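# Pin a chain's middle joint and fit its cover plate

## Task

Set the connecting link so its pins stick upward through the chain's center joint, and then press the cover plate down onto both of those pins.

## Robot and tools

Robot: two arms, left_arm and right_arm, each ending in a two-finger gripper. Four cameras: cam_high, cam_low, cam_left_wrist, cam_right_wrist, each 896x504 pixels, returned in that order.

Frame: all hand poses, velocities and targets use the scene frame. Its origin sits at table-top height, halfway between the two arms' nominal bases; +z is up, +x reaches out over the table, and left_arm is on the +y side (arm names do not match image left/right). Real bases are offset from nominal; a BASES line, if shown, gives their calibrated spot. Reported positions and orientations may be wrong by a few centimetres, more at long reach. Gripper axes: fingers extend along its +z, and close/open along its y. end_effector_position is the point between the pads, roughly 1 cm short of the fingertips.

Row layout (used by every moving tool): one flat list of 16 numbers covering both arms, even if only one moves: left_arm x, y, z (metres), qw, qx, qy, qz (unit quaternion, w first), opening; then the same eight for right_arm. x, y, z and the quaternion are an absolute pose in the scene frame for that gripper, not an offset. Opening runs from -1 (closed) to +1 (fully open, 0.093 m); values in between are sent so grip_measured reads that number.

execute_actions(actions, cameras): actions is a list of actions; each action is a list of up to 15 rows, one row per 1/30 s step; a short action repeats its last row to fill 15 steps. An action is rejected for both arms if any target lies over 0.6 m from that gripper's starting position along any of the gripper's own axes; if the first action fails this against the latest reported state, or anything is malformed, the whole call is rejected. An empty list just reports state and images. To hold an orientation, repeat the same quaternion in every row instead of copying the possibly drifted reading. An arm meant to stay still (and pressing nothing) should get, every call, the identical pose it last reported before stopping, plus its desired opening; commanding the measured pose also relaxes a press.

move(target, speed, blend, opening_speed, blocking, cameras): drives each gripper in a straight line from its current Hand target to the target pose, rotating the short way. target is one 16-number row or a list of up to 15 rows (no 0.6 m rule), sharing a 10 s cap; paths all finish together and take at least 0.5 s. speed: m/s per arm path, 0.002 to 0.5, default 0.25 (rotation up to twice that in rad/s); one value or one per target. blend: metres of corner rounding for lists; 0 (default) stops at each point. opening_speed: rate on the -1..+1 scale per second, at least 0.2. Openings of the first row are sent at the start; openings of later rows are applied only after all arms come to rest there. blocking=false returns after about 0.5 s while the motion continues; a new move takes over from the old one's current point. Moves do not avoid obstacles or the other arm. Faster moves lag and stray more and hit harder; targets beyond a contact push harder. Avoid paths passing near an arm's own base (route around it), since that can flip the shoulder posture. The result adds a move: line: done (within 10 mm and 2 degrees), off_target, moving, held, fault, plus limits such as paced (pose clipped) or held (steps withheld). Done does not mean contact or no contact.

wait(seconds 0 to 10, cameras): lets time pass with last commands held; returns early if a running move finishes. stop(cameras): brakes the running move, needing some distance. zoom_image(camera, region [x0,y0,x1,y1] pixels, top-left origin, max 504x504): closer look at a camera's latest image. finished_scene(scene): integer number of the current scene; ends it permanently, so only call once the plate sits on both pins and stays without the robot.

Controller behaviour: each step the commanded pose is clipped to within 100 mm and 20 degrees of the measured pose, so one action may fall short; the Hand target line shows where the arm is actually heading, and the remainder must be sent next. Friction and gravity can leave the gripper low, short or tilted, especially stretched out; tiny moves may not happen or go sideways. Check position and orientation after every move and correct tilt. A wrist near the waist axis can swing the whole arm. Tool commands lists current gripper commands; resending a different value (even 0) changes it.

Gripping: grip_measured is motor position on the opening scale; pads meet near -0.94, each mm of object width adds about 0.0208, readings may run up to 0.02 high. The motor keeps moving after pads touch, so the reading barely reveals contact; a closed reading below -0.94 can mean empty or a thin part. Pads squeeze about 50 to 62 N each. Keep sending the closing value to keep a hold. The last Joint positions entry per arm is the opening in metres (floors at zero).

Joint ranges (rad): waist -2.618 to 3.054, shoulder 0.000 to 3.142, elbow 0.000 to 3.142 (straight 2.901), wrist pitch -1.571 to 1.571, wrist yaw -1.571 to 1.571, wrist roll -2.094 to 2.094. Joint torques include arm weight, have per-unit offsets and noise; positive means toward larger joint angle; the first three wrap at ±28 N m. Joint velocities marked within noise means the arm is still.

Cautions: nothing may fall or be left off the table. Avoid drops, releasing moving parts, slams, and hard pushes; never let the arms collide or press on each other (the clearance check does not guard gripper-to-gripper contact). Parts may be briefly tugged by outside disturbances. Motors heat when holding loads, reaching far, or straining; MOTOR HOT appears at 75 °C, an OVER-TEMPERATURE FAULT at 90 °C folds that arm away for good, and at 100 °C it collapses.

Each tool is called as name(argument=value, ...) on one line, values as JSON.

## Session

execute_actions(actions=[])

Scene clock: 0.00 s.
left_arm: end_effector_position=(+0.3233, +0.2305, +0.1197) grip_measured=+1.000 end_effector_quat_wxyz=(+0.651, -0.029, +0.759, +0.014) | right_arm: end_effector_position=(+0.4119, -0.3685, +0.1402) grip_measured=+1.000 end_effector_quat_wxyz=(+0.678, +0.038, +0.734, -0.037)
Joint positions: left_arm=[-0.008 1.521 0.217 1.15 -0.084 -0.03 0.093] | right_arm=[0.098 1.499 0.22 1.198 0.195 0.013 0.093]
Joint velocities: within noise
Joint torques (N m): no reading
Motor temperatures (°C): left_arm=[31 43 50 42 30 31 28] | right_arm=[31 43 39 38 30 30 32]
Heat: left arm: 50 °C; right arm: 43 °C.
Hand target: left_arm +0.3240, +0.2305, +0.1204; +0.651, -0.029, +0.759, +0.014 | right_arm +0.4125, -0.3684, +0.1402; +0.677, +0.038, +0.735, -0.037
Tool commands: left_gripper/opening=+1.0 right_gripper/opening=+1.0

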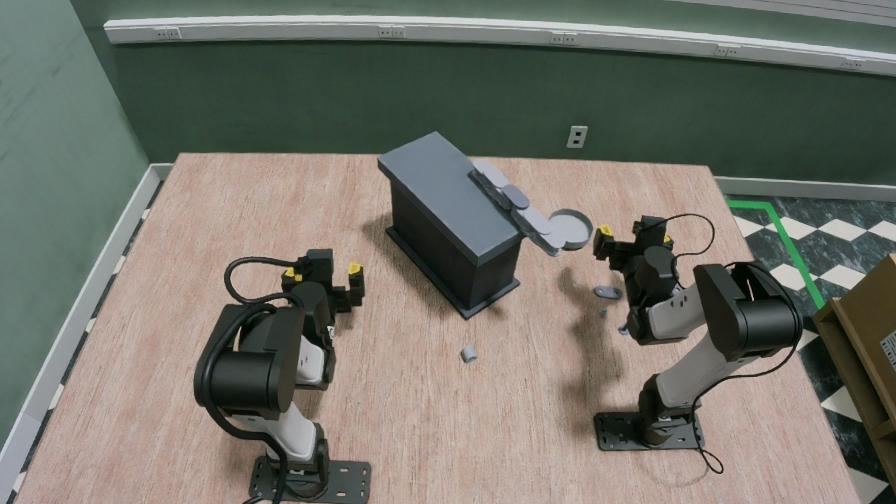

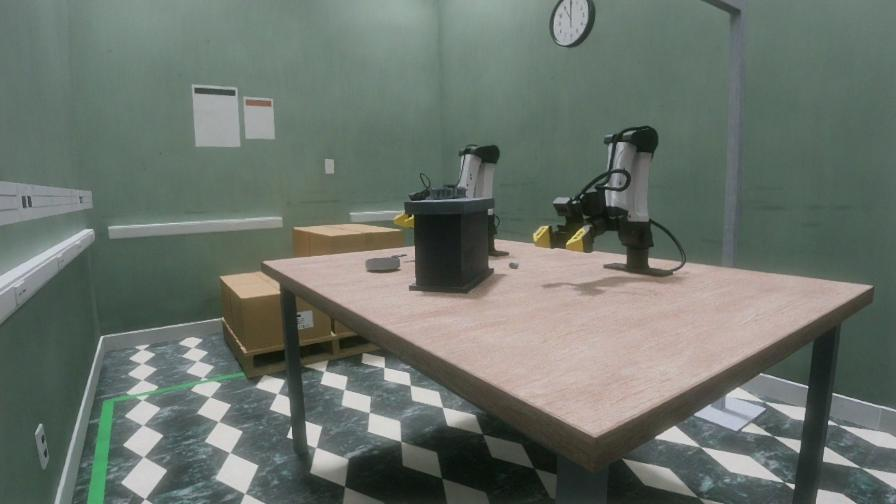

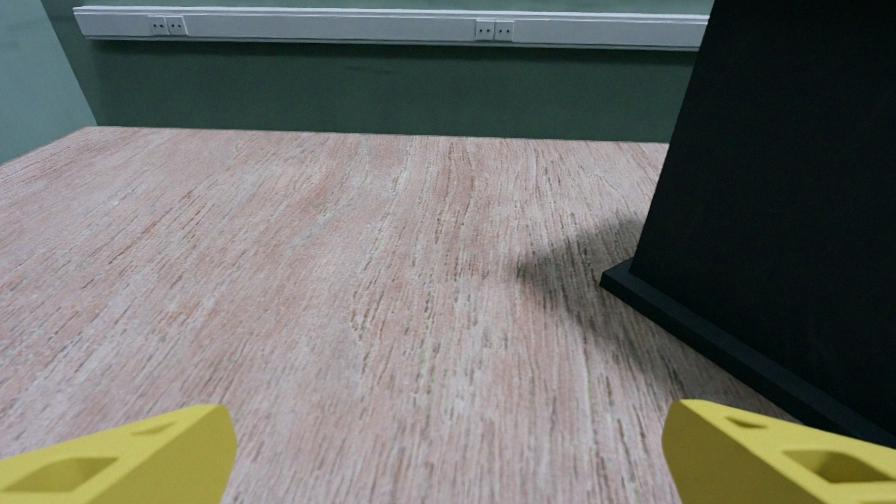

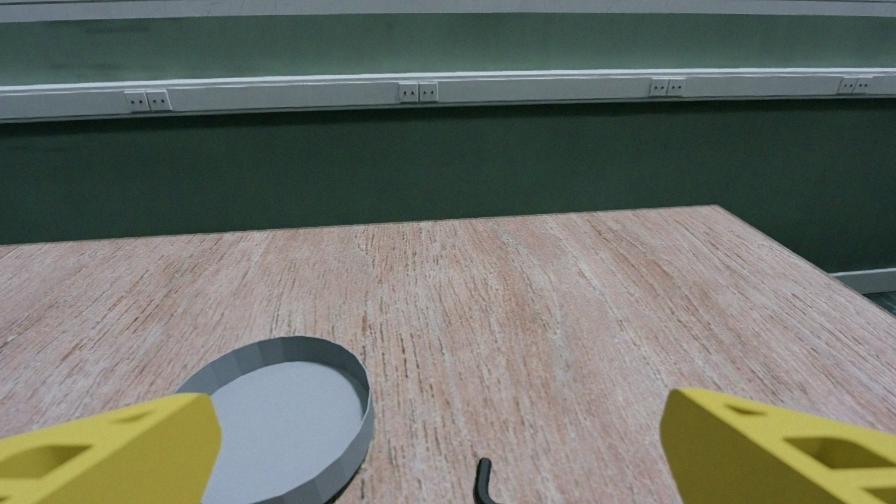

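zoom_image(camera="cam_high", region=[360, 120, 680, 380])

zoom_image(camera="cam_high", region=[440, 150, 620, 270])

zoom_image(camera="cam_low", region=[340, 160, 560, 300])

zoom_image(camera="cam_high", region=[440, 270, 660, 380])

Scaled by 1.575 from the camera's 896x504 image, which has a finer 1280x720 frame.

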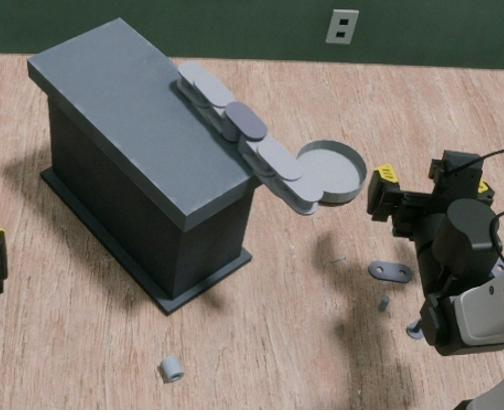

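Scaled by 2.800 from the camera's 896x504 image, which has a finer 1280x720 frame.

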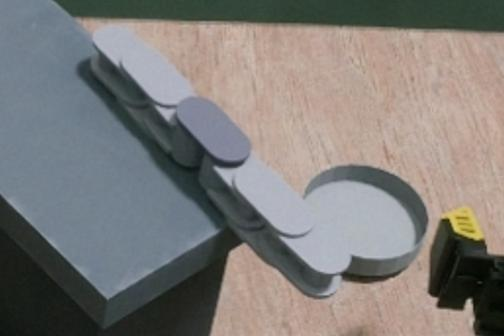

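Scaled by 2.291 from the camera's 896x504 image, which has a finer 1280x720 frame.

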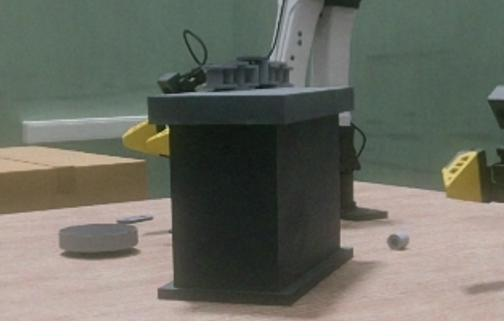

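Scaled by 2.291 from the camera's 896x504 image, which has a finer 1280x720 frame.

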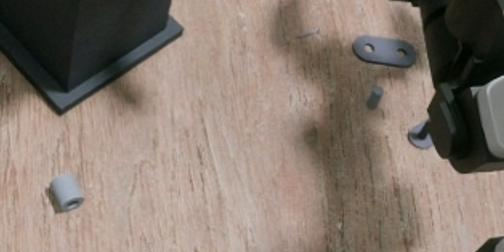

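move(target=[0.324, 0.2305, 0.1204, 0.651, -0.029, 0.759, 0.014, 1, 0.22, -0.33, 0.30, 0.17, 0, 0.985, 0, 1])

Scene clock: 4.20 s.
left_arm: end_effector_position=(+0.3233, +0.2305, +0.1197) grip_measured=+1.000 end_effector_quat_wxyz=(+0.651, -0.029, +0.759, +0.014) | right_arm: end_effector_position=(+0.2238, -0.3326, +0.2962) grip_measured=+1.000 end_effector_quat_wxyz=(+0.252, -0.005, +0.967, +0.020)
Joint positions: left_arm=[-0.008 1.521 0.217 1.15 -0.084 -0.03 0.093] | right_arm=[0.295 1.016 1.515 -1.567 0.098 0.251 0.093]
Joint velocities: within noise
Joint torques (N m): left_arm=[-0.2 -4.1 4.92 2.07 -0.02 -0.04] | right_arm=[0.62 -0.34 6.84 1.22 -0.15 0.26]
Motor temperatures (°C): left_arm=[31 44 50 44 30 31 28] | right_arm=[31 43 39 39 30 30 32]
Heat: left arm: 50 °C; right arm: 43 °C.
Hand target: left_arm +0.3240, +0.2305, +0.1204; +0.651, -0.029, +0.759, +0.014 | right_arm +0.2204, -0.3301, +0.2994; +0.252, -0.006, +0.967, +0.028
Off the commanded pose: left_arm 0.001 m, 0 deg | right_arm 0.006 m, 10 deg.
joint sent to its limit (right arm) — joint 4 (wrist pitch), lower limit. The joint targets are off in orientation, not in position.
move: off_target (right_arm)

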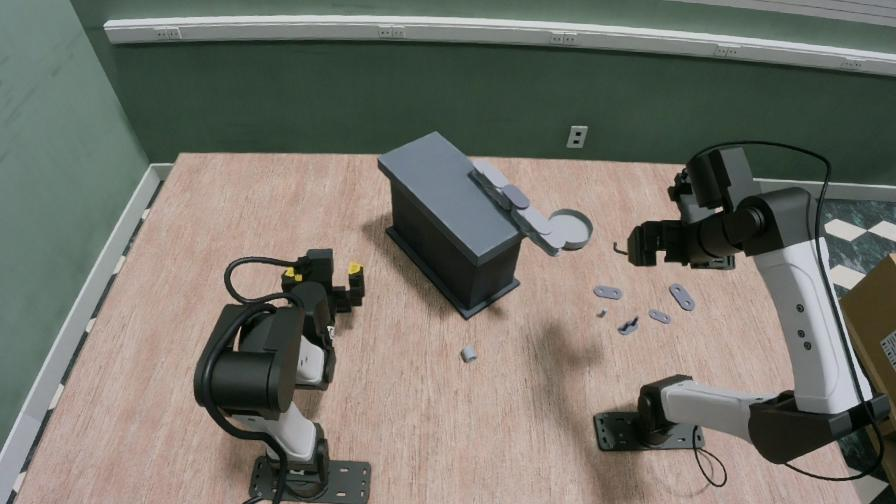

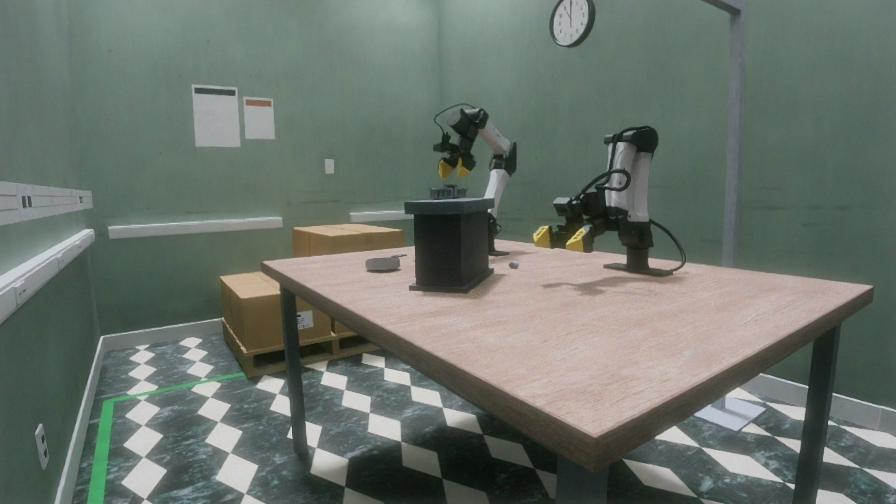

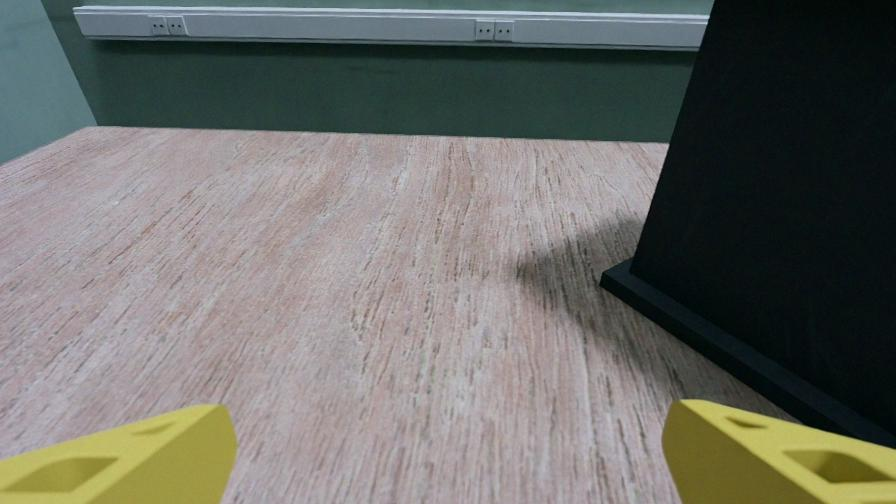

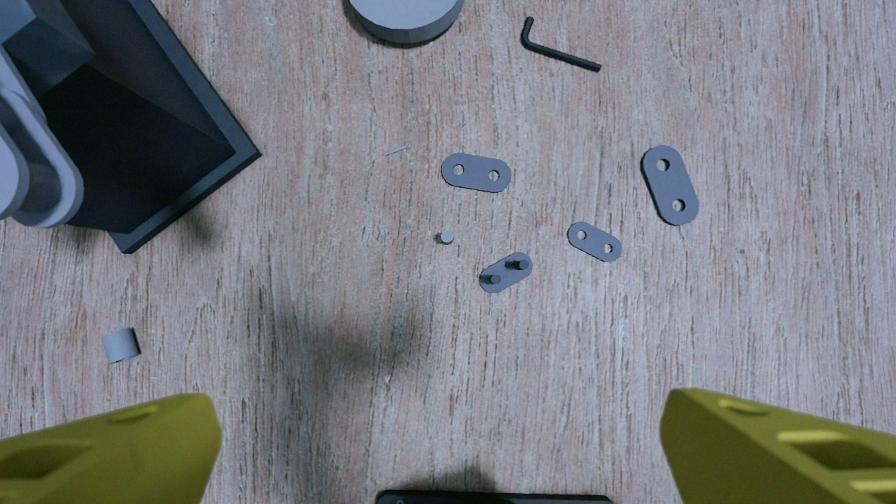

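zoom_image(camera="cam_right_wrist", region=[370, 110, 720, 310])

zoom_image(camera="cam_high", region=[590, 270, 710, 345])

zoom_image(camera="cam_right_wrist", region=[0, 0, 300, 270])

Scaled by 1.440 from the camera's 896x504 image, which has a finer 1280x720 frame.

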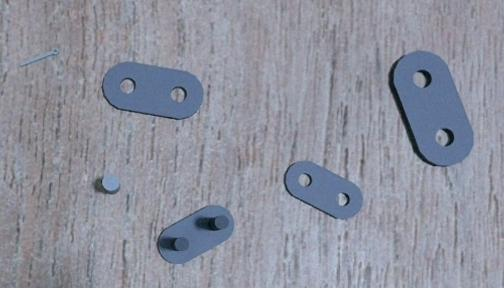

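Scaled by 4.200 from the camera's 896x504 image, which has a finer 1280x720 frame.

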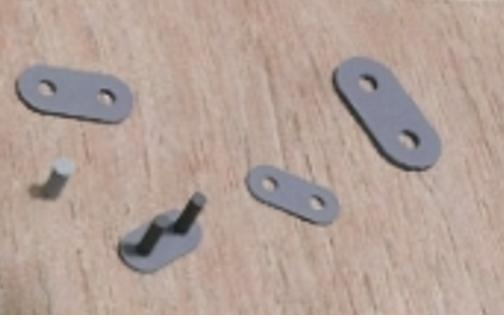

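Scaled by 1.680 from the camera's 896x504 image, which has a finer 1280x720 frame.

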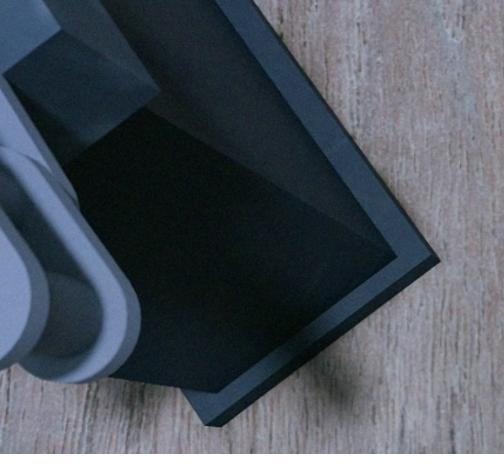

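move(target=[0.324, 0.2305, 0.1204, 0.651, -0.029, 0.759, 0.014, 1, 0.36, -0.14, 0.45, 0.28, 0, 0.96, 0, 1])

Scene clock: 7.37 s.
left_arm: end_effector_position=(+0.3233, +0.2305, +0.1197) grip_measured=+1.000 end_effector_quat_wxyz=(+0.651, -0.029, +0.759, +0.014) | right_arm: end_effector_position=(+0.3595, -0.1435, +0.4534) grip_measured=+1.000 end_effector_quat_wxyz=(+0.454, -0.017, +0.884, +0.111)
Joint positions: left_arm=[-0.008 1.521 0.217 1.15 -0.084 -0.03 0.093] | right_arm=[0.814 1.874 2.771 -1.57 0.444 0.55 0.093]
Joint velocities: within noise
Joint torques (N m): left_arm=[-0.21 -4.1 4.9 2.08 -0.04 -0.04] | right_arm=[0.62 -5.93 5.08 1.73 0.18 0.07]
Motor temperatures (°C): left_arm=[31 44 50 45 30 31 28] | right_arm=[31 43 39 39 30 30 32]
Heat: left arm: 50 °C; right arm: 43 °C.
Hand target: left_arm +0.3240, +0.2305, +0.1204; +0.651, -0.029, +0.759, +0.014 | right_arm +0.3599, -0.1403, +0.4493; +0.451, -0.025, +0.886, +0.103
Off the commanded pose: left_arm 0.001 m, 0 deg | right_arm 0.005 m, 25 deg; orientation clipped.
joint sent to its limit (right arm) — joint 4 (wrist pitch), lower limit. The joint targets are off in orientation, not in position.
move: off_target (right_arm); limits=paced

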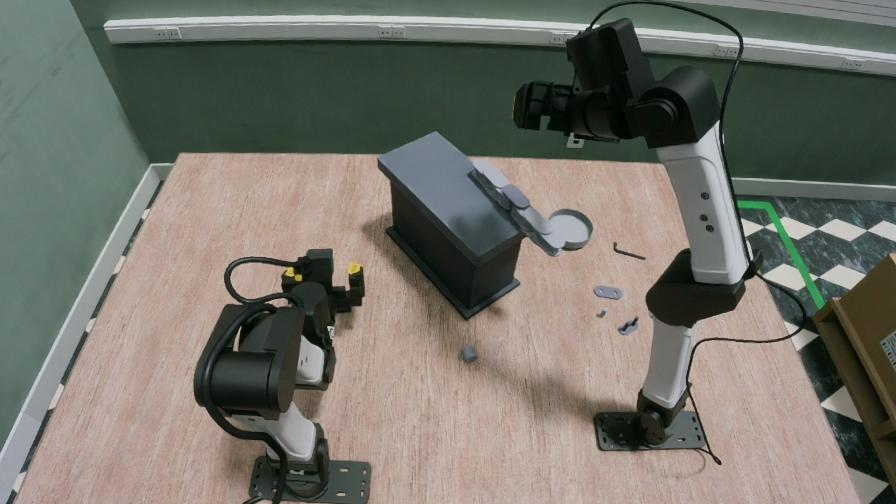

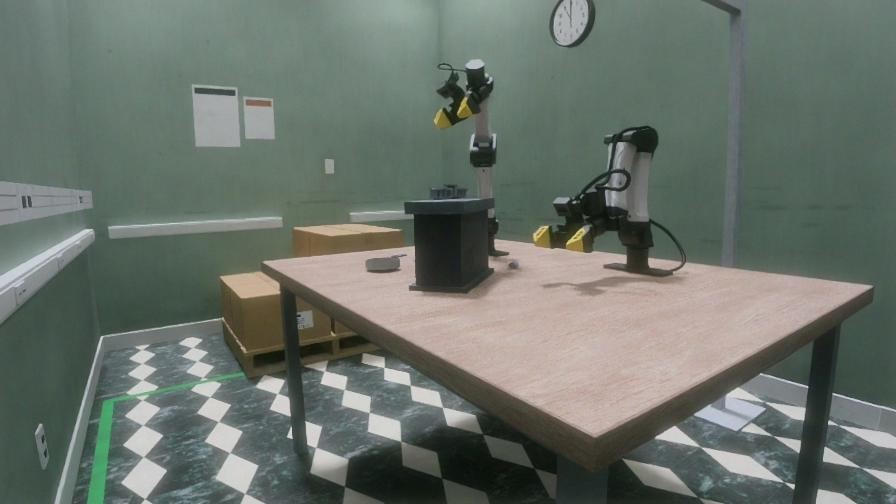

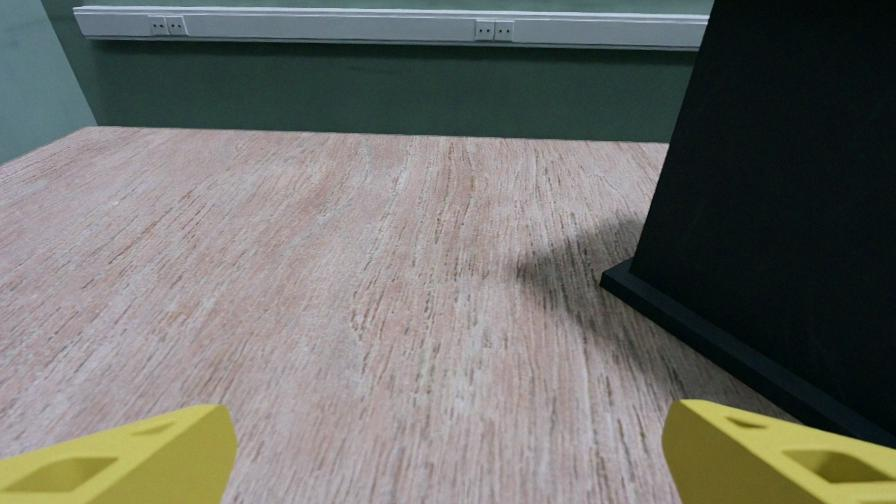

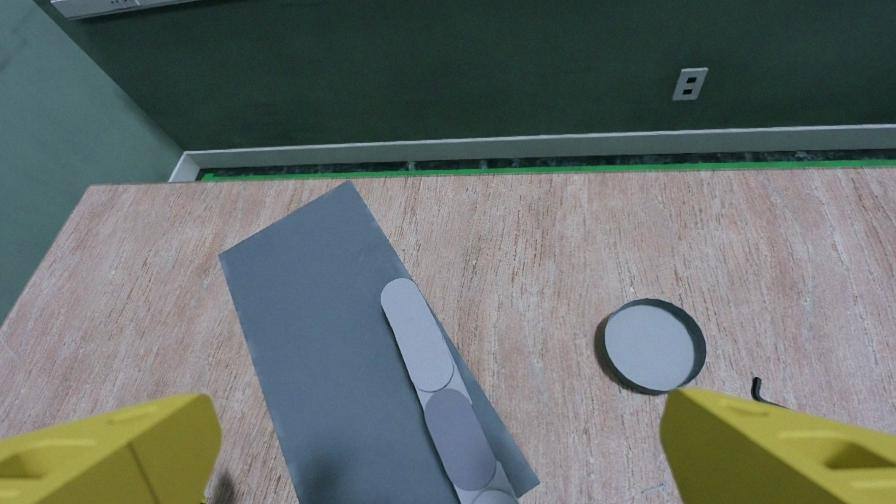

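move(target=[0.324, 0.2305, 0.1204, 0.651, -0.029, 0.759, 0.014, 1, 0.27, -0.13, 0.36, 0.38, 0, 0.925, 0, 1], cameras=["cam_right_wrist"])

zoom_image(camera="cam_right_wrist", region=[200, 100, 704, 504])

Scene clock: 9.23 s.
left_arm: end_effector_position=(+0.3233, +0.2305, +0.1197) grip_measured=+1.000 end_effector_quat_wxyz=(+0.651, -0.029, +0.759, +0.014) | right_arm: end_effector_position=(+0.2744, -0.1240, +0.3550) grip_measured=+1.000 end_effector_quat_wxyz=(+0.390, -0.012, +0.920, +0.015)
Joint positions: left_arm=[-0.008 1.521 0.217 1.15 -0.084 -0.03 0.093] | right_arm=[1.146 1.636 2.091 -1.577 0.69 0.947 0.093]
Joint velocities: within noise
Joint torques (N m): left_arm=[-0.2 -4.1 4.9 2.08 -0.03 -0.04] | right_arm=[0.43 -9.35 4.41 1.14 0.36 0.23]
Motor temperatures (°C): left_arm=[31 44 50 46 30 31 28] | right_arm=[31 44 39 39 30 30 32]
Heat: left arm: 50 °C; right arm: 44 °C.
Hand target: left_arm +0.3240, +0.2305, +0.1204; +0.651, -0.029, +0.759, +0.014 | right_arm +0.2704, -0.1301, +0.3595; +0.395, -0.008, +0.919, +0.020
Off the commanded pose: left_arm 0.001 m, 0 deg | right_arm 0.009 m, 3 deg.
joint sent to its limit (right arm) — joint 4 (wrist pitch), lower limit. The joint targets are off in orientation, not in position.
move: off_target (right_arm)
Images, in order (width x height): cam_right_wrist 896x504.

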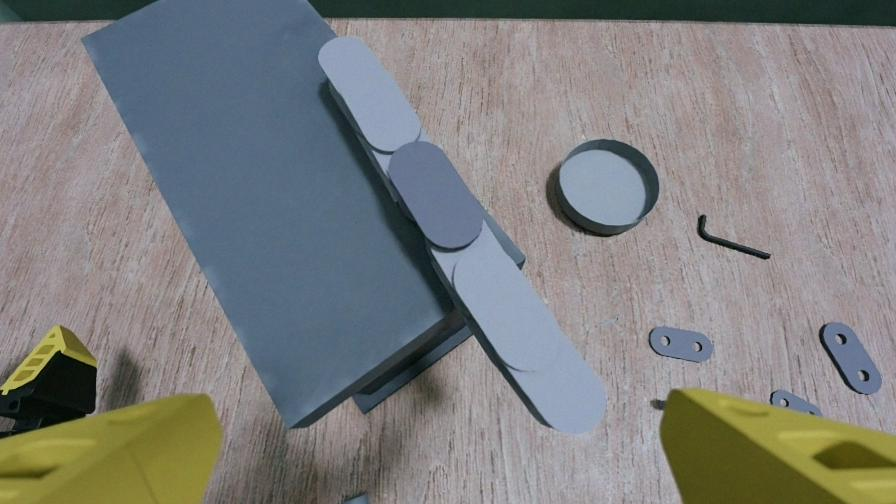

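Scaled by 1.000.

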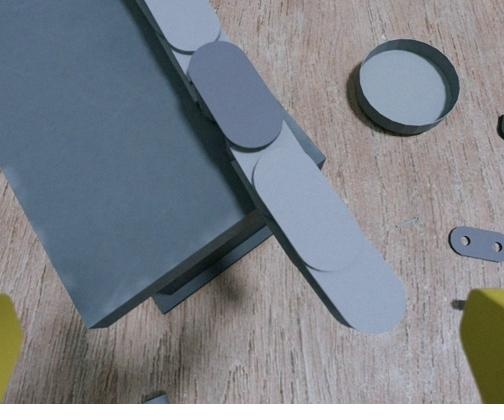

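execute_actions(actions=[])

zoom_image(camera="cam_low", region=[400, 170, 500, 226])

zoom_image(camera="cam_high", region=[460, 150, 600, 260])

Scene clock: 9.90 s.
left_arm: end_effector_position=(+0.3233, +0.2305, +0.1197) grip_measured=+1.000 end_effector_quat_wxyz=(+0.651, -0.029, +0.759, +0.014) | right_arm: end_effector_position=(+0.2744, -0.1241, +0.3550) grip_measured=+1.000 end_effector_quat_wxyz=(+0.391, -0.012, +0.920, +0.015)
Joint positions: left_arm=[-0.008 1.521 0.217 1.15 -0.084 -0.03 0.093] | right_arm=[1.146 1.636 2.091 -1.577 0.691 0.948 0.093]
Joint velocities: within noise
Joint torques (N m): left_arm=[-0.18 -4.08 4.92 2.08 -0.03 -0.04] | right_arm=[0.43 -9.35 4.41 1.14 0.37 0.25]
Motor temperatures (°C): left_arm=[31 44 50 46 30 31 28] | right_arm=[31 44 39 39 30 29 32]
Heat: left arm: 50 °C; right arm: 44 °C.
Hand target: left_arm +0.3240, +0.2305, +0.1204; +0.651, -0.029, +0.759, +0.014 | right_arm +0.2704, -0.1301, +0.3595; +0.395, -0.008, +0.919, +0.020
Tool commands: left_gripper/opening=+1.0 right_gripper/opening=+1.0
Off the commanded pose: left_arm 0.001 m, 0 deg | right_arm 0.009 m, 3 deg.

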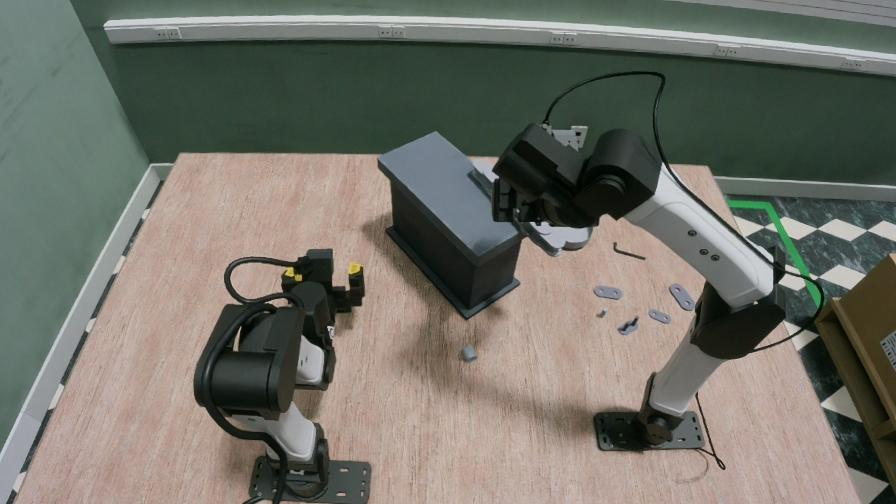

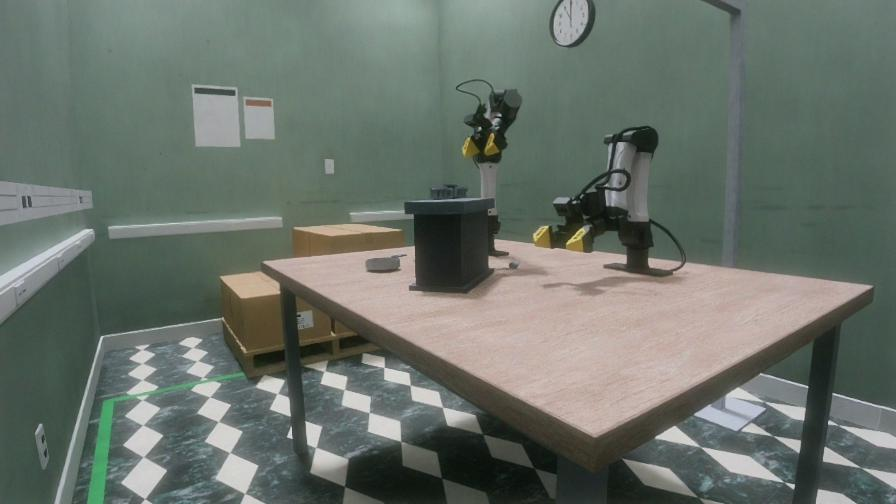

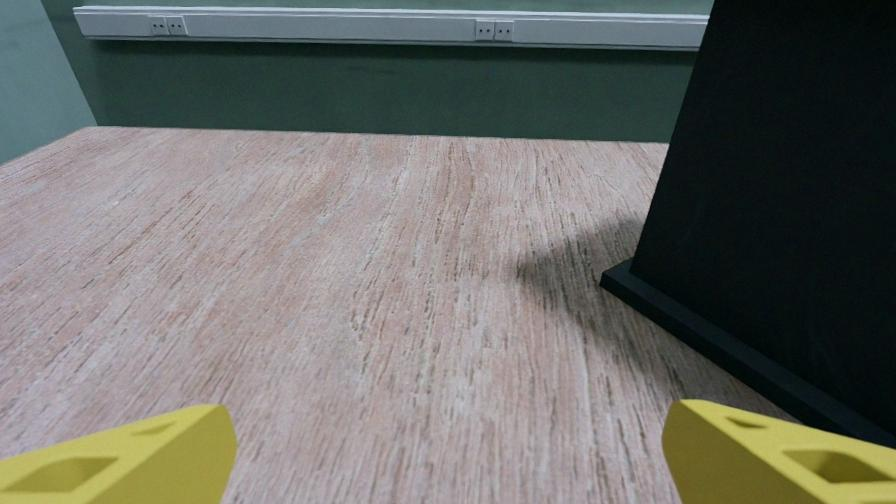

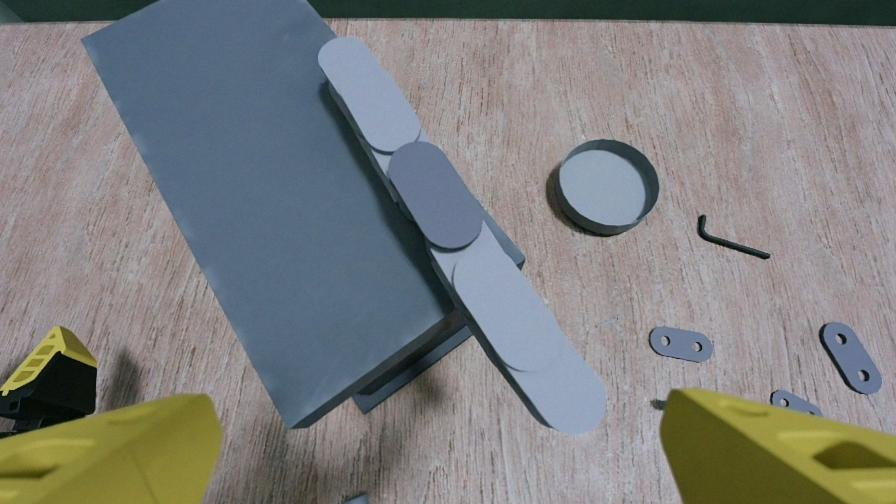

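Scaled by 5.040 from the camera's 896x504 image, which has a finer 1280x720 frame.

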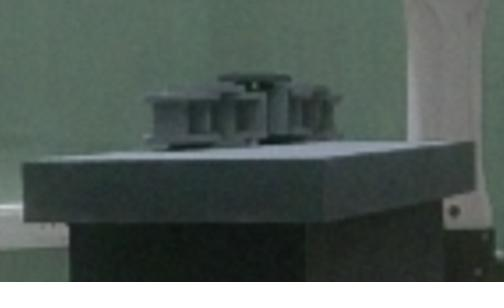

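Scaled by 3.600 from the camera's 896x504 image, which has a finer 1280x720 frame.

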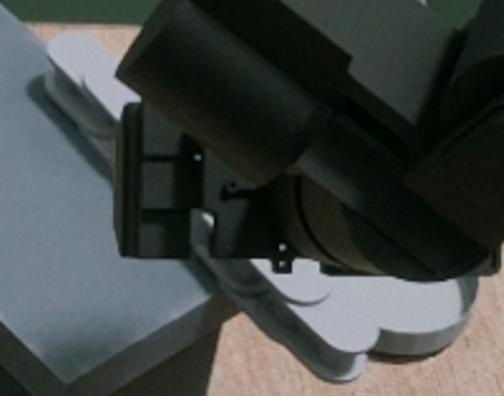

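move(target=[0.324, 0.2305, 0.1204, 0.651, -0.029, 0.759, 0.014, 1, 0.30, -0.35, 0.29, 0.583, -0.324, 0.694, 0.272, 1], cameras=["cam_right_wrist","cam_high"])

zoom_image(camera="cam_right_wrist", region=[200, 100, 704, 504])

Scene clock: 15.80 s.
left_arm: end_effector_position=(+0.3233, +0.2305, +0.1197) grip_measured=+1.000 end_effector_quat_wxyz=(+0.651, -0.029, +0.759, +0.014) | right_arm: end_effector_position=(+0.2986, -0.3483, +0.2855) grip_measured=+1.000 end_effector_quat_wxyz=(+0.582, -0.322, +0.696, +0.272)
Joint positions: left_arm=[-0.008 1.521 0.217 1.15 -0.084 -0.03 0.093] | right_arm=[-0.613 1.11 1 -1.042 -1.378 -1.141 0.093]
Joint velocities: within noise
Joint torques (N m): left_arm=[-0.17 -4.08 4.94 2.07 -0.03 -0.04] | right_arm=[-0.27 -1.55 8.43 0.83 -0.73 0.09]
Motor temperatures (°C): left_arm=[31 44 50 47 30 31 28] | right_arm=[31 44 40 40 30 29 32]
Heat: left arm: 50 °C; right arm: 44 °C.
Hand target: left_arm +0.3240, +0.2305, +0.1204; +0.651, -0.029, +0.759, +0.014 | right_arm +0.3001, -0.3499, +0.2900; +0.584, -0.323, +0.694, +0.271
Off the commanded pose: left_arm 0.001 m, 0 deg | right_arm 0.005 m, 0 deg.
move: done
Images, in order (width x height): cam_high 896x504, cam_right_wrist 896x504.

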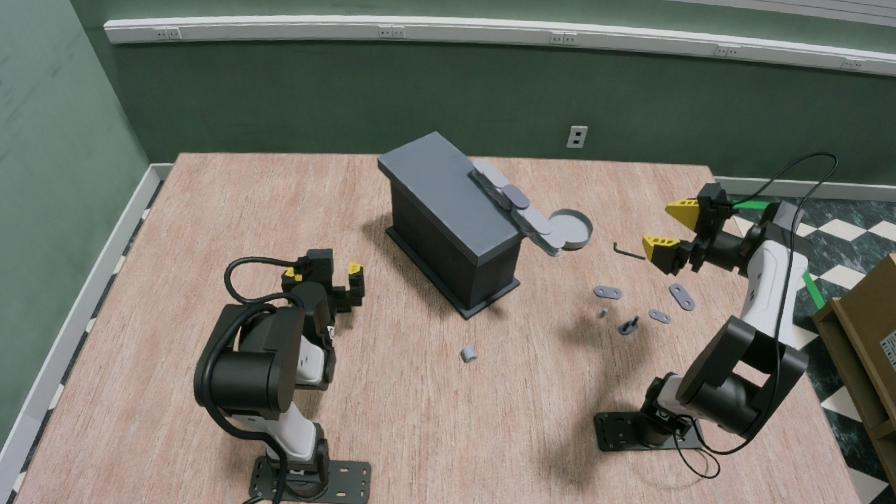

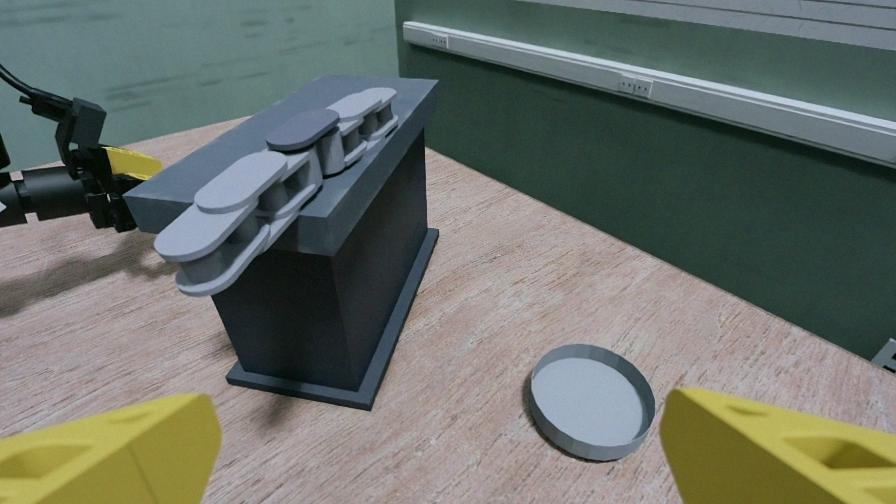

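Scaled by 1.000.

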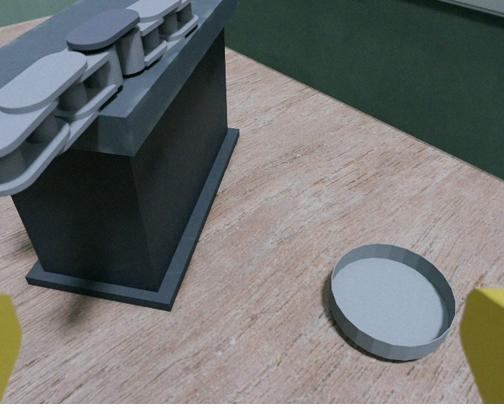

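zoom_image(camera="cam_right_wrist", region=[140, 60, 440, 310])

zoom_image(camera="cam_right_wrist", region=[240, 70, 420, 220])

Scaled by 1.680 from the camera's 896x504 image, which has a finer 1280x720 frame.

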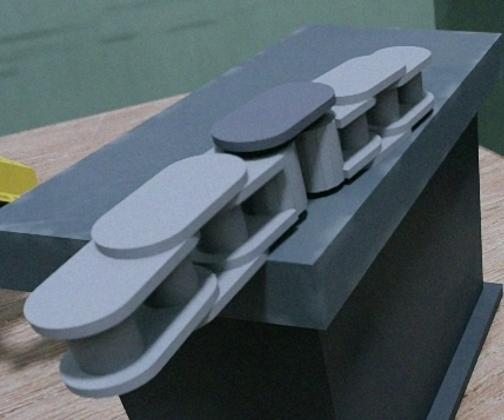

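Scaled by 2.800 from the camera's 896x504 image, which has a finer 1280x720 frame.

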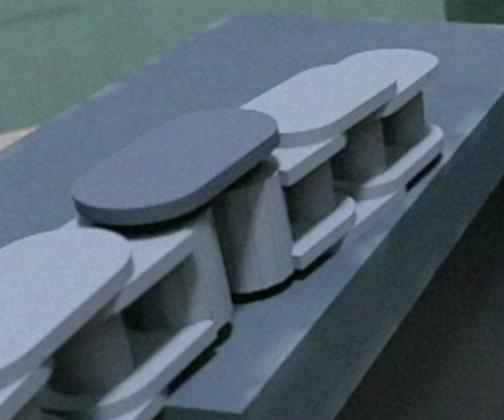

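move(target=[0.27, 0.13, 0.33, 0.5806, 0.2386, 0.7567, -0.1831, 1, 0.30, -0.35, 0.29, 0.583, -0.324, 0.694, 0.272, 1], cameras=["cam_left_wrist","cam_high"])

zoom_image(camera="cam_left_wrist", region=[200, 100, 704, 504])

Scene clock: 19.30 s.
left_arm: end_effector_position=(+0.2709, +0.1322, +0.3270) grip_measured=+1.000 end_effector_quat_wxyz=(+0.584, +0.230, +0.757, -0.181) | right_arm: end_effector_position=(+0.2977, -0.3477, +0.2850) grip_measured=+1.000 end_effector_quat_wxyz=(+0.581, -0.323, +0.696, +0.272)
Joint positions: left_arm=[0.005 0.951 0.964 -0.317 0.562 0.159 0.093] | right_arm=[-0.613 1.11 1 -1.053 -1.378 -1.152 0.093]
Joint velocities: within noise
Joint torques (N m): left_arm=[-0.28 -0.77 8.96 1.79 0.16 0.13] | right_arm=[-0.31 -1.18 8.69 0.82 -0.74 0.07]
Motor temperatures (°C): left_arm=[31 44 51 47 30 31 28] | right_arm=[30 44 41 39 30 29 32]
Heat: left arm: 51 °C; right arm: 44 °C.
Hand target: left_arm +0.2700, +0.1300, +0.3299; +0.581, +0.238, +0.756, -0.183 | right_arm +0.3000, -0.3500, +0.2899; +0.583, -0.323, +0.694, +0.271
Off the commanded pose: left_arm 0.004 m, 1 deg | right_arm 0.006 m, 0 deg.
move: done
Images, in order (width x height): cam_high 896x504, cam_left_wrist 896x504.

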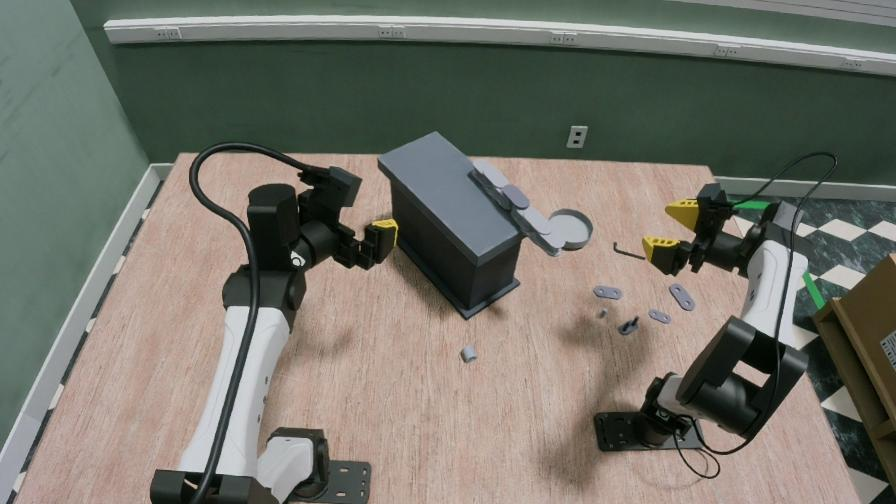

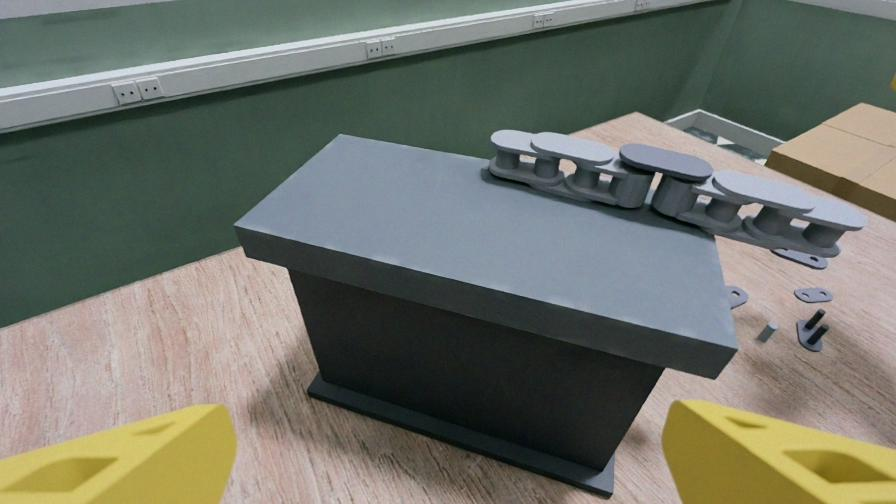

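Scaled by 1.000.

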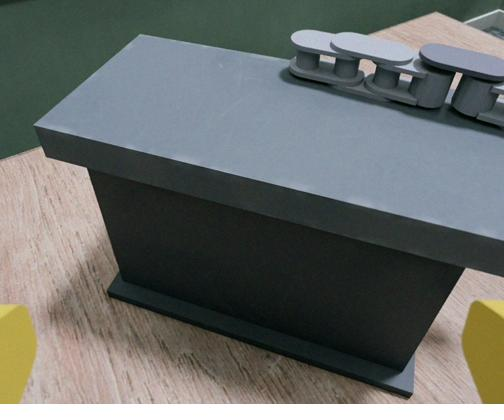

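zoom_image(camera="cam_left_wrist", region=[480, 110, 880, 260])

zoom_image(camera="cam_left_wrist", region=[570, 130, 750, 240])

zoom_image(camera="cam_left_wrist", region=[710, 230, 850, 360])

Scaled by 1.260 from the camera's 896x504 image, which has a finer 1280x720 frame.

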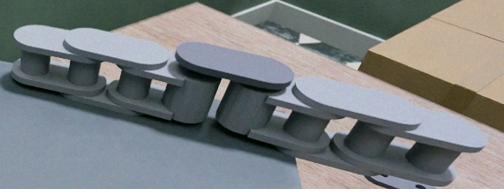

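Scaled by 2.800 from the camera's 896x504 image, which has a finer 1280x720 frame.

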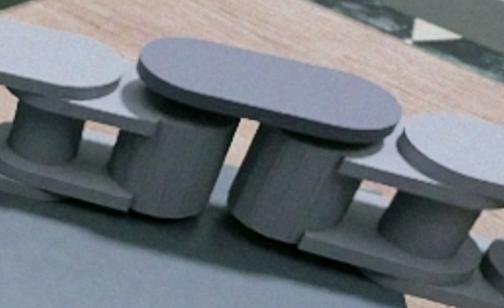

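Scaled by 3.600 from the camera's 896x504 image, which has a finer 1280x720 frame.

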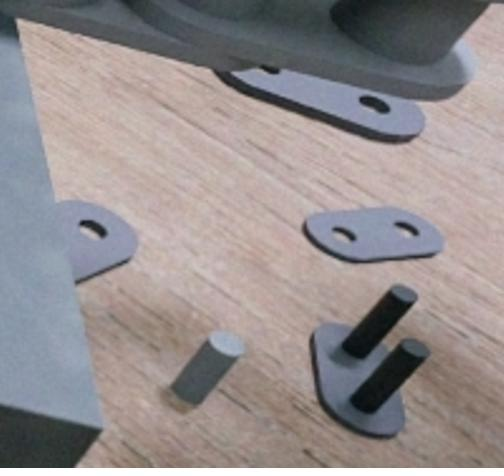

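move(target=[0.27, 0.13, 0.33, 0.5806, 0.2386, 0.7567, -0.1831, 1, 0.29, -0.37, 0.16, 0.225, 0, 0.974, 0, 1], cameras=["cam_right_wrist","cam_high"])

zoom_image(camera="cam_right_wrist", region=[200, 0, 704, 404])

Scene clock: 30.90 s.
left_arm: end_effector_position=(+0.2708, +0.1321, +0.3267) grip_measured=+1.000 end_effector_quat_wxyz=(+0.583, +0.230, +0.758, -0.181) | right_arm: end_effector_position=(+0.2889, -0.3705, +0.1563) grip_measured=+1.000 end_effector_quat_wxyz=(+0.228, -0.002, +0.974, +0.003)
Joint positions: left_arm=[0.005 0.951 0.964 -0.318 0.563 0.16 0.093] | right_arm=[-0.008 1.047 0.932 -0.995 -0.013 -0.017 0.093]
Joint velocities: within noise
Joint torques (N m): left_arm=[-0.31 -0.76 8.95 1.79 0.21 0.13] | right_arm=[0.61 -1.39 8.8 1.19 0 0.24]
Motor temperatures (°C): left_arm=[31 44 52 48 30 31 28] | right_arm=[30 43 43 39 30 29 32]
Heat: left arm: 52 °C; right arm: 43 °C.
Hand target: left_arm +0.2700, +0.1300, +0.3299; +0.581, +0.238, +0.757, -0.183 | right_arm +0.2899, -0.3701, +0.1599; +0.225, +0.000, +0.974, +0.000
Off the commanded pose: left_arm 0.004 m, 1 deg | right_arm 0.004 m, 1 deg.
move: done
Images, in order (width x height): cam_high 896x504, cam_right_wrist 896x504.

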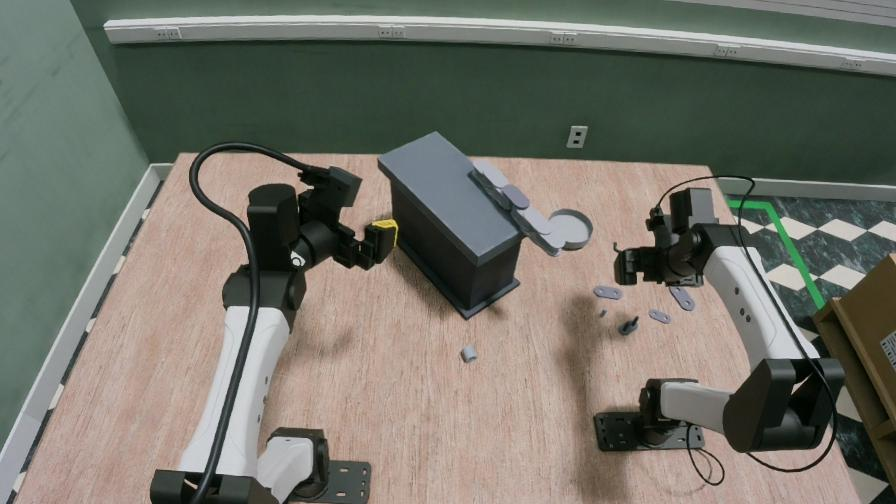

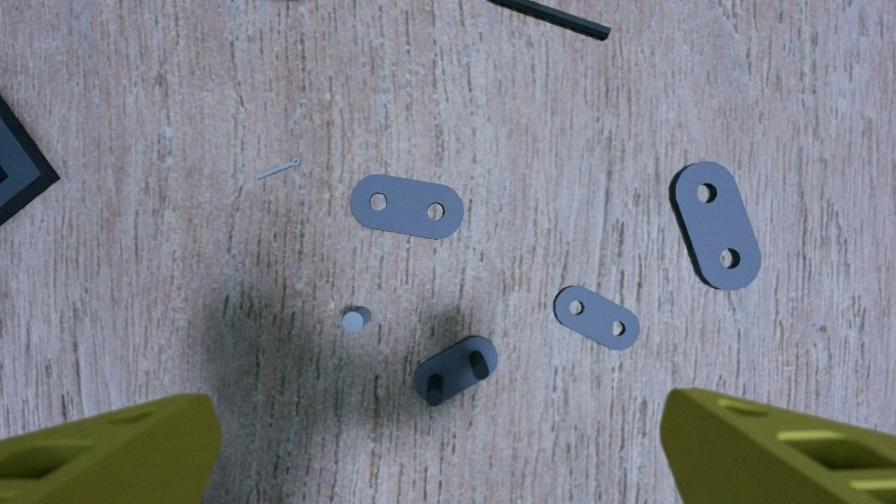

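Scaled by 1.000.

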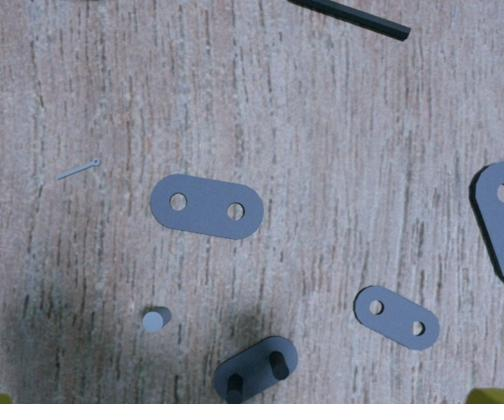

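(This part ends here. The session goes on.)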